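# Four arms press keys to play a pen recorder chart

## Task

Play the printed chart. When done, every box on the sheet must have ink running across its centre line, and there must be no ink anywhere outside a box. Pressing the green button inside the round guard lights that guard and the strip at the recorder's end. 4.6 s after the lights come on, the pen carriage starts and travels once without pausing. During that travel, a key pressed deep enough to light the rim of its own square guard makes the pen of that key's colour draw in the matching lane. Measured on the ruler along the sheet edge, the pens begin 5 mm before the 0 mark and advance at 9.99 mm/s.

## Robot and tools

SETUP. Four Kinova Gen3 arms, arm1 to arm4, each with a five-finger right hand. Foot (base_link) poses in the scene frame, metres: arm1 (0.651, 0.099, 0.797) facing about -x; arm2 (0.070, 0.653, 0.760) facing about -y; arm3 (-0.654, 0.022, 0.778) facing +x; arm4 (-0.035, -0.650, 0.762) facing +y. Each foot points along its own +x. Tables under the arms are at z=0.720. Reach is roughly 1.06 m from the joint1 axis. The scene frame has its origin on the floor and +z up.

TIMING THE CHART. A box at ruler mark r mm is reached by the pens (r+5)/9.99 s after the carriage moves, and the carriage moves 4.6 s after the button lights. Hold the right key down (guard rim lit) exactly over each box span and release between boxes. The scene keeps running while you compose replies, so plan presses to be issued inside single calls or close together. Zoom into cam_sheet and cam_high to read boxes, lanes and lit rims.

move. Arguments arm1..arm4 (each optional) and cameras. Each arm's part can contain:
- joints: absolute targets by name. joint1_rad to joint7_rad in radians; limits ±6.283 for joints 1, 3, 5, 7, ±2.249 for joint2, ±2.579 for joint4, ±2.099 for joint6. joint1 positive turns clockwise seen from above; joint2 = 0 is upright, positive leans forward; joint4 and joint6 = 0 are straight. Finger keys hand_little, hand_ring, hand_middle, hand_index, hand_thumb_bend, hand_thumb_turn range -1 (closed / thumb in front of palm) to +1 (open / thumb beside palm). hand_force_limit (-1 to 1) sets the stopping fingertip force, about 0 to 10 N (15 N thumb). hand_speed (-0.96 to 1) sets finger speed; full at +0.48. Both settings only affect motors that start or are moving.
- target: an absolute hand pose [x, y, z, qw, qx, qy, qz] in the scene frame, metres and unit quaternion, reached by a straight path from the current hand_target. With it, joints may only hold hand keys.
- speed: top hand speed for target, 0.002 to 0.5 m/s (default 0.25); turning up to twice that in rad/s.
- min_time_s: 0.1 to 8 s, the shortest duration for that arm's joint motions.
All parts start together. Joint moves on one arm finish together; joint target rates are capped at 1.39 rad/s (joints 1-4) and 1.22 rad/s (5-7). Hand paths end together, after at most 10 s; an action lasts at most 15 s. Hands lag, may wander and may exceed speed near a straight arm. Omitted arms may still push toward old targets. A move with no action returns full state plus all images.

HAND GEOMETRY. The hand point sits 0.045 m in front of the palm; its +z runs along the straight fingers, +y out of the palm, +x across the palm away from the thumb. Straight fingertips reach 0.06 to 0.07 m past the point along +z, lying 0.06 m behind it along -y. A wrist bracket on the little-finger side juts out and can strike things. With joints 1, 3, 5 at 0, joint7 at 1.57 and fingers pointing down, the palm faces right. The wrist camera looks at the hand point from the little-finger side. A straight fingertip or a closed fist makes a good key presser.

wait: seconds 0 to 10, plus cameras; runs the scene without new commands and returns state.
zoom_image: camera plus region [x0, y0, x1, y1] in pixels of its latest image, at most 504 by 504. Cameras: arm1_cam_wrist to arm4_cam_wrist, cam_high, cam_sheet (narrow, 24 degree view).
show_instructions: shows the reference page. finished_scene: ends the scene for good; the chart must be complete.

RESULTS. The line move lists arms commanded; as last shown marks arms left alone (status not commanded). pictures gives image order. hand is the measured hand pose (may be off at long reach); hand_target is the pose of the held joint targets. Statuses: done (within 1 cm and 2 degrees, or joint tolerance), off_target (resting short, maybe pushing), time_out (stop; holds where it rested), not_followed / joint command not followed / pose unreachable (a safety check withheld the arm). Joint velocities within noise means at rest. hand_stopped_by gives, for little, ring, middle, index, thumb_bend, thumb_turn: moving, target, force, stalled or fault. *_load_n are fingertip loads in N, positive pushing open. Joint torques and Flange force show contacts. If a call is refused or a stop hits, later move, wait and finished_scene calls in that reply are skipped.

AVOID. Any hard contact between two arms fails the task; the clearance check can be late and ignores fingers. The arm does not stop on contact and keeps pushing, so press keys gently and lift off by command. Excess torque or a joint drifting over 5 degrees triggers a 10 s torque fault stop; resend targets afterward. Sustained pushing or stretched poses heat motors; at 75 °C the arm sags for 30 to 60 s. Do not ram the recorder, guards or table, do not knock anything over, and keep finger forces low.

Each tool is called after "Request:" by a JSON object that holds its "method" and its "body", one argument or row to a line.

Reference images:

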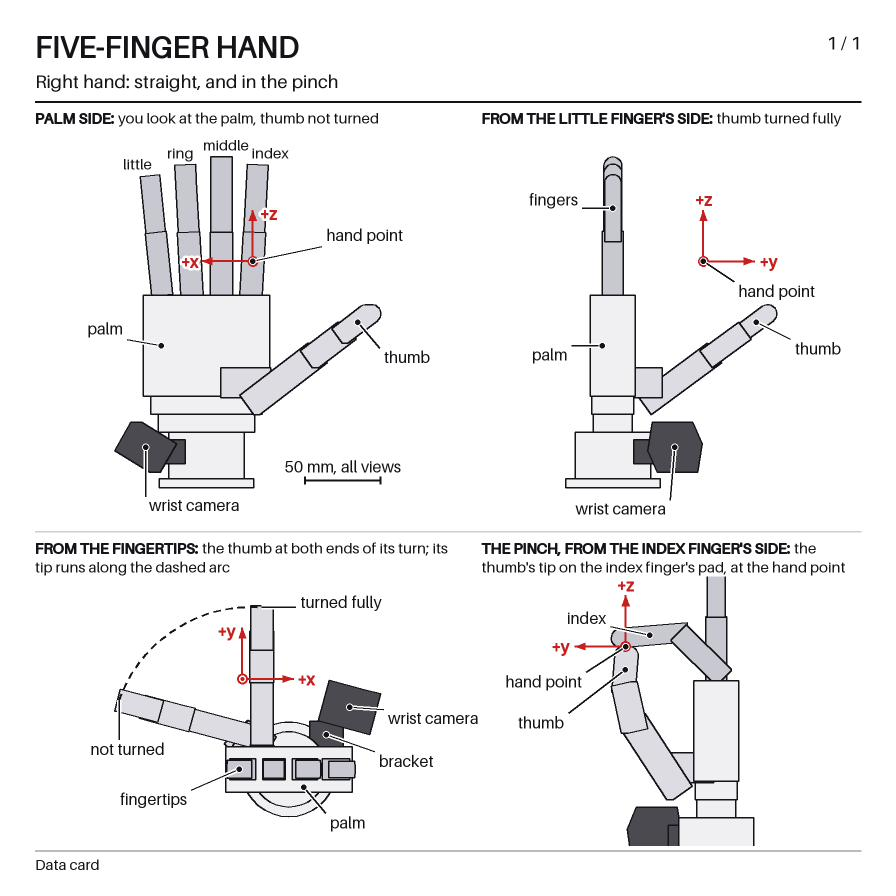

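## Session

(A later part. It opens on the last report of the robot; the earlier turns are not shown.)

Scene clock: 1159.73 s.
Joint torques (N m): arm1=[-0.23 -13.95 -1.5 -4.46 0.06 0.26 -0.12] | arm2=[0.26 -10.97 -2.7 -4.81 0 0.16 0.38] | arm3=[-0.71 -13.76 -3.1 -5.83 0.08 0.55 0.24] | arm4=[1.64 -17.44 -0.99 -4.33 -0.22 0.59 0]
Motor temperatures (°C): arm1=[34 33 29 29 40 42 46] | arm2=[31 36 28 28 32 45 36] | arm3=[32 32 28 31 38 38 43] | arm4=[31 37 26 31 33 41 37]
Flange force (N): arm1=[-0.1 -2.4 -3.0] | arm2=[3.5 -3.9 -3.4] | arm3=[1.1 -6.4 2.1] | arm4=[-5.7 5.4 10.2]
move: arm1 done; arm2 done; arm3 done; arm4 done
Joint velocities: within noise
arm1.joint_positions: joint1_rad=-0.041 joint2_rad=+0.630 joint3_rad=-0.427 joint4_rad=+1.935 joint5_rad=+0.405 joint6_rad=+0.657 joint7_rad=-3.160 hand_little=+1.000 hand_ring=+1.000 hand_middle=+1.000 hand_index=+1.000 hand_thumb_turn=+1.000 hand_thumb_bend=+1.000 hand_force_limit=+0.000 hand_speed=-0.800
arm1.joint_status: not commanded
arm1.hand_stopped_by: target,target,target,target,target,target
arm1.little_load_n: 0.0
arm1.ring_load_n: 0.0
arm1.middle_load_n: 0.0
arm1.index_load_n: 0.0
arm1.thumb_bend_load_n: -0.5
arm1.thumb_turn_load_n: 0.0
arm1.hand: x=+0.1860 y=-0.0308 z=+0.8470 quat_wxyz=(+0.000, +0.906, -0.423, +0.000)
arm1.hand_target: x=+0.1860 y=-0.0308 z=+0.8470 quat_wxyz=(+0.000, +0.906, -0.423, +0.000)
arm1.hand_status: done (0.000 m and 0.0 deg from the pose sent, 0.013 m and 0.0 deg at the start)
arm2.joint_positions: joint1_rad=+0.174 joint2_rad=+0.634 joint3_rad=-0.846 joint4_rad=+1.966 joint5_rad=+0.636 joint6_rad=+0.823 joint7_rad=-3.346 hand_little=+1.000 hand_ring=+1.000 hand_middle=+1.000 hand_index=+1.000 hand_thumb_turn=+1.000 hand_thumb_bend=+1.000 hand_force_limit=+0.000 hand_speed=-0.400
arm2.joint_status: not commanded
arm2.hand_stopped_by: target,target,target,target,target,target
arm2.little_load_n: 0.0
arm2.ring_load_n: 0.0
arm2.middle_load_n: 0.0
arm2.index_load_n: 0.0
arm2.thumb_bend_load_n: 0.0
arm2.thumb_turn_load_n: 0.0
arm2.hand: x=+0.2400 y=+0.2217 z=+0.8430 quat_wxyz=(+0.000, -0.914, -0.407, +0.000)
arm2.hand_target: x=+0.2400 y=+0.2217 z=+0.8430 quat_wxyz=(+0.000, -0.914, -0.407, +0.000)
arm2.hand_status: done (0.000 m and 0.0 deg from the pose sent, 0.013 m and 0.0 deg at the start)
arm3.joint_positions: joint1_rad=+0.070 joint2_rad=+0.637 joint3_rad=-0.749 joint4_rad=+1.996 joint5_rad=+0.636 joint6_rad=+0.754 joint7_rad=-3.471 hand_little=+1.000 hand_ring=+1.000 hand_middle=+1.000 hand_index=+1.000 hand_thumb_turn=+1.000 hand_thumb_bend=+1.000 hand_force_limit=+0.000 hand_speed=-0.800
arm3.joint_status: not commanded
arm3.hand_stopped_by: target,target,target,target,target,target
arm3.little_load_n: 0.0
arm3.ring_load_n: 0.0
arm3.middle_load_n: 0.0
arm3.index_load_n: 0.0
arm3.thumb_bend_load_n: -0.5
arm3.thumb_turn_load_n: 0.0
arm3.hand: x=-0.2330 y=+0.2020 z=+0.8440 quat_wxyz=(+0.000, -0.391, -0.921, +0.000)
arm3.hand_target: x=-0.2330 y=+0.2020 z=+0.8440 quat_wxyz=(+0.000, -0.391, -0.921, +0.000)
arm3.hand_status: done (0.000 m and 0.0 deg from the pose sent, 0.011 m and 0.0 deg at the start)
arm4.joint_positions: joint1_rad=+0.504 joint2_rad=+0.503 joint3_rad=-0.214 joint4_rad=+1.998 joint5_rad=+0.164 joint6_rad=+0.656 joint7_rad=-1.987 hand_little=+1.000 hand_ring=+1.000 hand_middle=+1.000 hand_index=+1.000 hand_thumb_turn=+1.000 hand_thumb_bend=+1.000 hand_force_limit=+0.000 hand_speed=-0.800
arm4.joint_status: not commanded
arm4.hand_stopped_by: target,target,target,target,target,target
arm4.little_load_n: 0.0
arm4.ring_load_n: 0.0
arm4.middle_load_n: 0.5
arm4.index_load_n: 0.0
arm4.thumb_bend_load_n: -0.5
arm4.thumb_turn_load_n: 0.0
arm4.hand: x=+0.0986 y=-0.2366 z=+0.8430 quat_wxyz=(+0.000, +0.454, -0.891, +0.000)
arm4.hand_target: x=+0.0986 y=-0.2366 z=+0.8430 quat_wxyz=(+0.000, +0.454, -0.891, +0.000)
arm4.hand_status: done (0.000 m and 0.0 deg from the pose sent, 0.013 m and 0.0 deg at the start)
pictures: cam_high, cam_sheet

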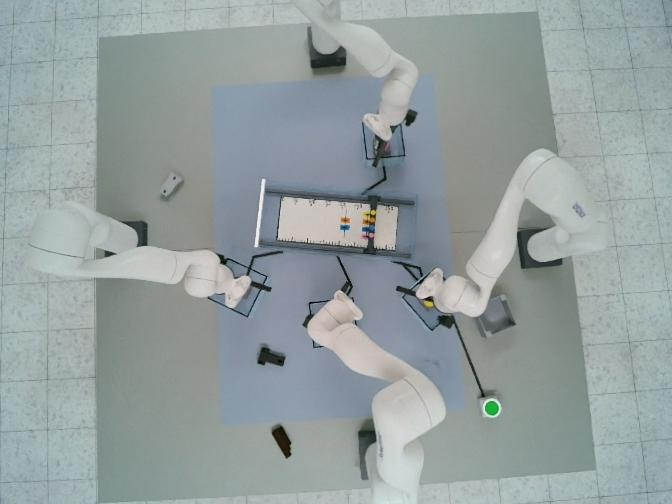

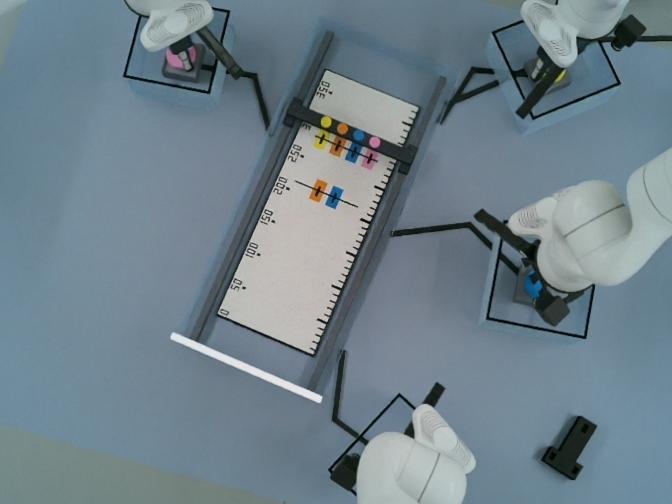

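Request:
{"method": "wait", "body": {
  "seconds": 4,
  "cameras": ["cam_sheet"]
}}

Request:
{"method": "zoom_image", "body": {
  "camera": "cam_sheet",
  "region": [270, 60, 430, 220]
}}

Scene clock: 1169.43 s.
Joint torques (N m): arm1=[-0.21 -13.91 -1.52 -4.47 0.03 0.26 -0.11] | arm2=[0.26 -10.97 -2.66 -4.84 0.02 0.16 0.42] | arm3=[-0.72 -13.75 -3.11 -5.82 0.05 0.59 0.22] | arm4=[1.69 -17.5 -1.04 -4.28 -0.25 0.55 0.04]
Motor temperatures (°C): arm1=[34 33 29 29 40 42 46] | arm2=[31 36 28 28 32 45 36] | arm3=[32 32 28 31 38 38 43] | arm4=[31 37 26 31 33 41 37]
Flange force (N): arm1=[0.0 -2.5 -2.9] | arm2=[3.6 -4.0 -3.4] | arm3=[1.1 -6.4 2.2] | arm4=[-5.9 5.7 10.2]
Joint velocities: within noise
arm1.joint_positions: joint1_rad=-0.041 joint2_rad=+0.630 joint3_rad=-0.427 joint4_rad=+1.935 joint5_rad=+0.405 joint6_rad=+0.657 joint7_rad=-3.160 hand_little=+1.000 hand_ring=+1.000 hand_middle=+1.000 hand_index=+1.000 hand_thumb_turn=+1.000 hand_thumb_bend=+1.000 hand_force_limit=+0.000 hand_speed=-0.800
arm1.joint_status: not commanded
arm1.hand_stopped_by: target,target,target,target,target,target
arm1.little_load_n: 0.0
arm1.ring_load_n: 0.0
arm1.middle_load_n: 0.0
arm1.index_load_n: 0.0
arm1.thumb_bend_load_n: 0.0
arm1.thumb_turn_load_n: 0.0
arm1.hand: x=+0.1860 y=-0.0308 z=+0.8470 quat_wxyz=(+0.000, +0.906, -0.423, +0.000)
arm1.hand_target: x=+0.1860 y=-0.0308 z=+0.8470 quat_wxyz=(+0.000, +0.906, -0.423, +0.000)
arm1.hand_status: done (0.000 m and 0.0 deg from the pose sent, 0.013 m and 0.0 deg at the start)
arm2.joint_positions: joint1_rad=+0.174 joint2_rad=+0.634 joint3_rad=-0.846 joint4_rad=+1.966 joint5_rad=+0.636 joint6_rad=+0.823 joint7_rad=-3.346 hand_little=+1.000 hand_ring=+1.000 hand_middle=+1.000 hand_index=+1.000 hand_thumb_turn=+1.000 hand_thumb_bend=+1.000 hand_force_limit=+0.000 hand_speed=-0.400
arm2.joint_status: not commanded
arm2.hand_stopped_by: target,target,target,target,target,target
arm2.little_load_n: 0.0
arm2.ring_load_n: 0.0
arm2.middle_load_n: 0.0
arm2.index_load_n: 0.0
arm2.thumb_bend_load_n: 0.0
arm2.thumb_turn_load_n: 0.0
arm2.hand: x=+0.2400 y=+0.2217 z=+0.8430 quat_wxyz=(+0.000, -0.914, -0.407, +0.000)
arm2.hand_target: x=+0.2400 y=+0.2217 z=+0.8430 quat_wxyz=(+0.000, -0.914, -0.407, +0.000)
arm2.hand_status: done (0.000 m and 0.0 deg from the pose sent, 0.013 m and 0.0 deg at the start)
arm3.joint_positions: joint1_rad=+0.070 joint2_rad=+0.637 joint3_rad=-0.749 joint4_rad=+1.996 joint5_rad=+0.636 joint6_rad=+0.754 joint7_rad=-3.471 hand_little=+1.000 hand_ring=+1.000 hand_middle=+1.000 hand_index=+1.000 hand_thumb_turn=+1.000 hand_thumb_bend=+1.000 hand_force_limit=+0.000 hand_speed=-0.800
arm3.joint_status: not commanded
arm3.hand_stopped_by: target,target,target,target,target,target
arm3.little_load_n: 0.0
arm3.ring_load_n: 0.0
arm3.middle_load_n: 0.0
arm3.index_load_n: 0.0
arm3.thumb_bend_load_n: 0.0
arm3.thumb_turn_load_n: 0.0
arm3.hand: x=-0.2330 y=+0.2020 z=+0.8440 quat_wxyz=(+0.000, -0.391, -0.921, +0.000)
arm3.hand_target: x=-0.2330 y=+0.2020 z=+0.8440 quat_wxyz=(+0.000, -0.391, -0.921, +0.000)
arm3.hand_status: done (0.000 m and 0.0 deg from the pose sent, 0.011 m and 0.0 deg at the start)
arm4.joint_positions: joint1_rad=+0.504 joint2_rad=+0.503 joint3_rad=-0.214 joint4_rad=+1.998 joint5_rad=+0.164 joint6_rad=+0.656 joint7_rad=-1.987 hand_little=+1.000 hand_ring=+1.000 hand_middle=+1.000 hand_index=+1.000 hand_thumb_turn=+1.000 hand_thumb_bend=+1.000 hand_force_limit=+0.000 hand_speed=-0.800
arm4.joint_status: not commanded
arm4.hand_stopped_by: target,target,target,target,target,target
arm4.little_load_n: 0.0
arm4.ring_load_n: 0.0
arm4.middle_load_n: 0.0
arm4.index_load_n: 0.0
arm4.thumb_bend_load_n: 0.0
arm4.thumb_turn_load_n: 0.0
arm4.hand: x=+0.0986 y=-0.2366 z=+0.8430 quat_wxyz=(+0.000, +0.454, -0.891, +0.000)
arm4.hand_target: x=+0.0986 y=-0.2366 z=+0.8430 quat_wxyz=(+0.000, +0.454, -0.891, +0.000)
arm4.hand_status: done (0.000 m and 0.0 deg from the pose sent, 0.013 m and 0.0 deg at the start)
wait: 4.00 s; at rest from the start

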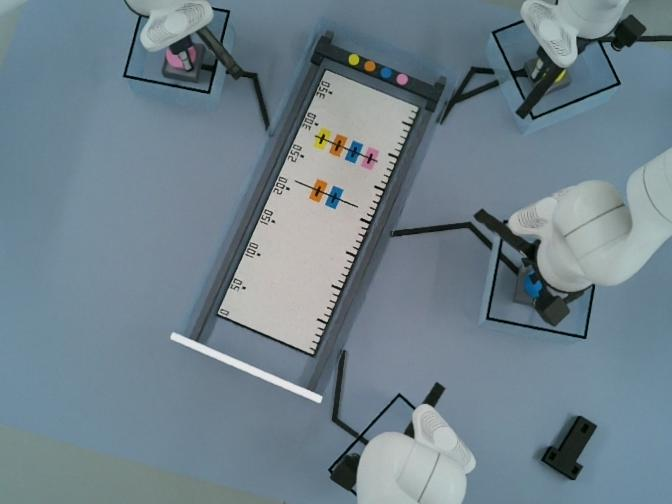

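Scaled by 3.150.

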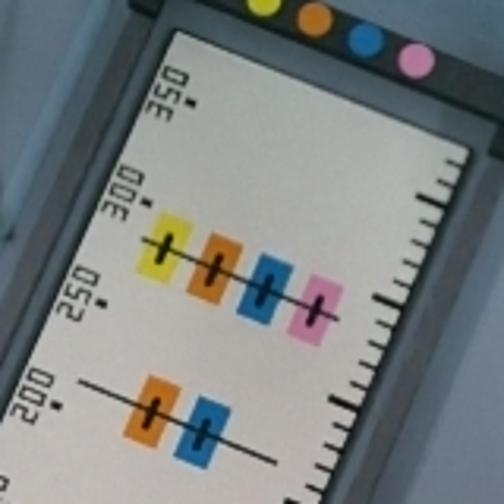

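All six marks are centred inside their boxes, each crosses its line, and the carriage has stopped at the far end.

Request:
{"method": "finished_scene", "body": {

}}

The scene is finished: the task was done.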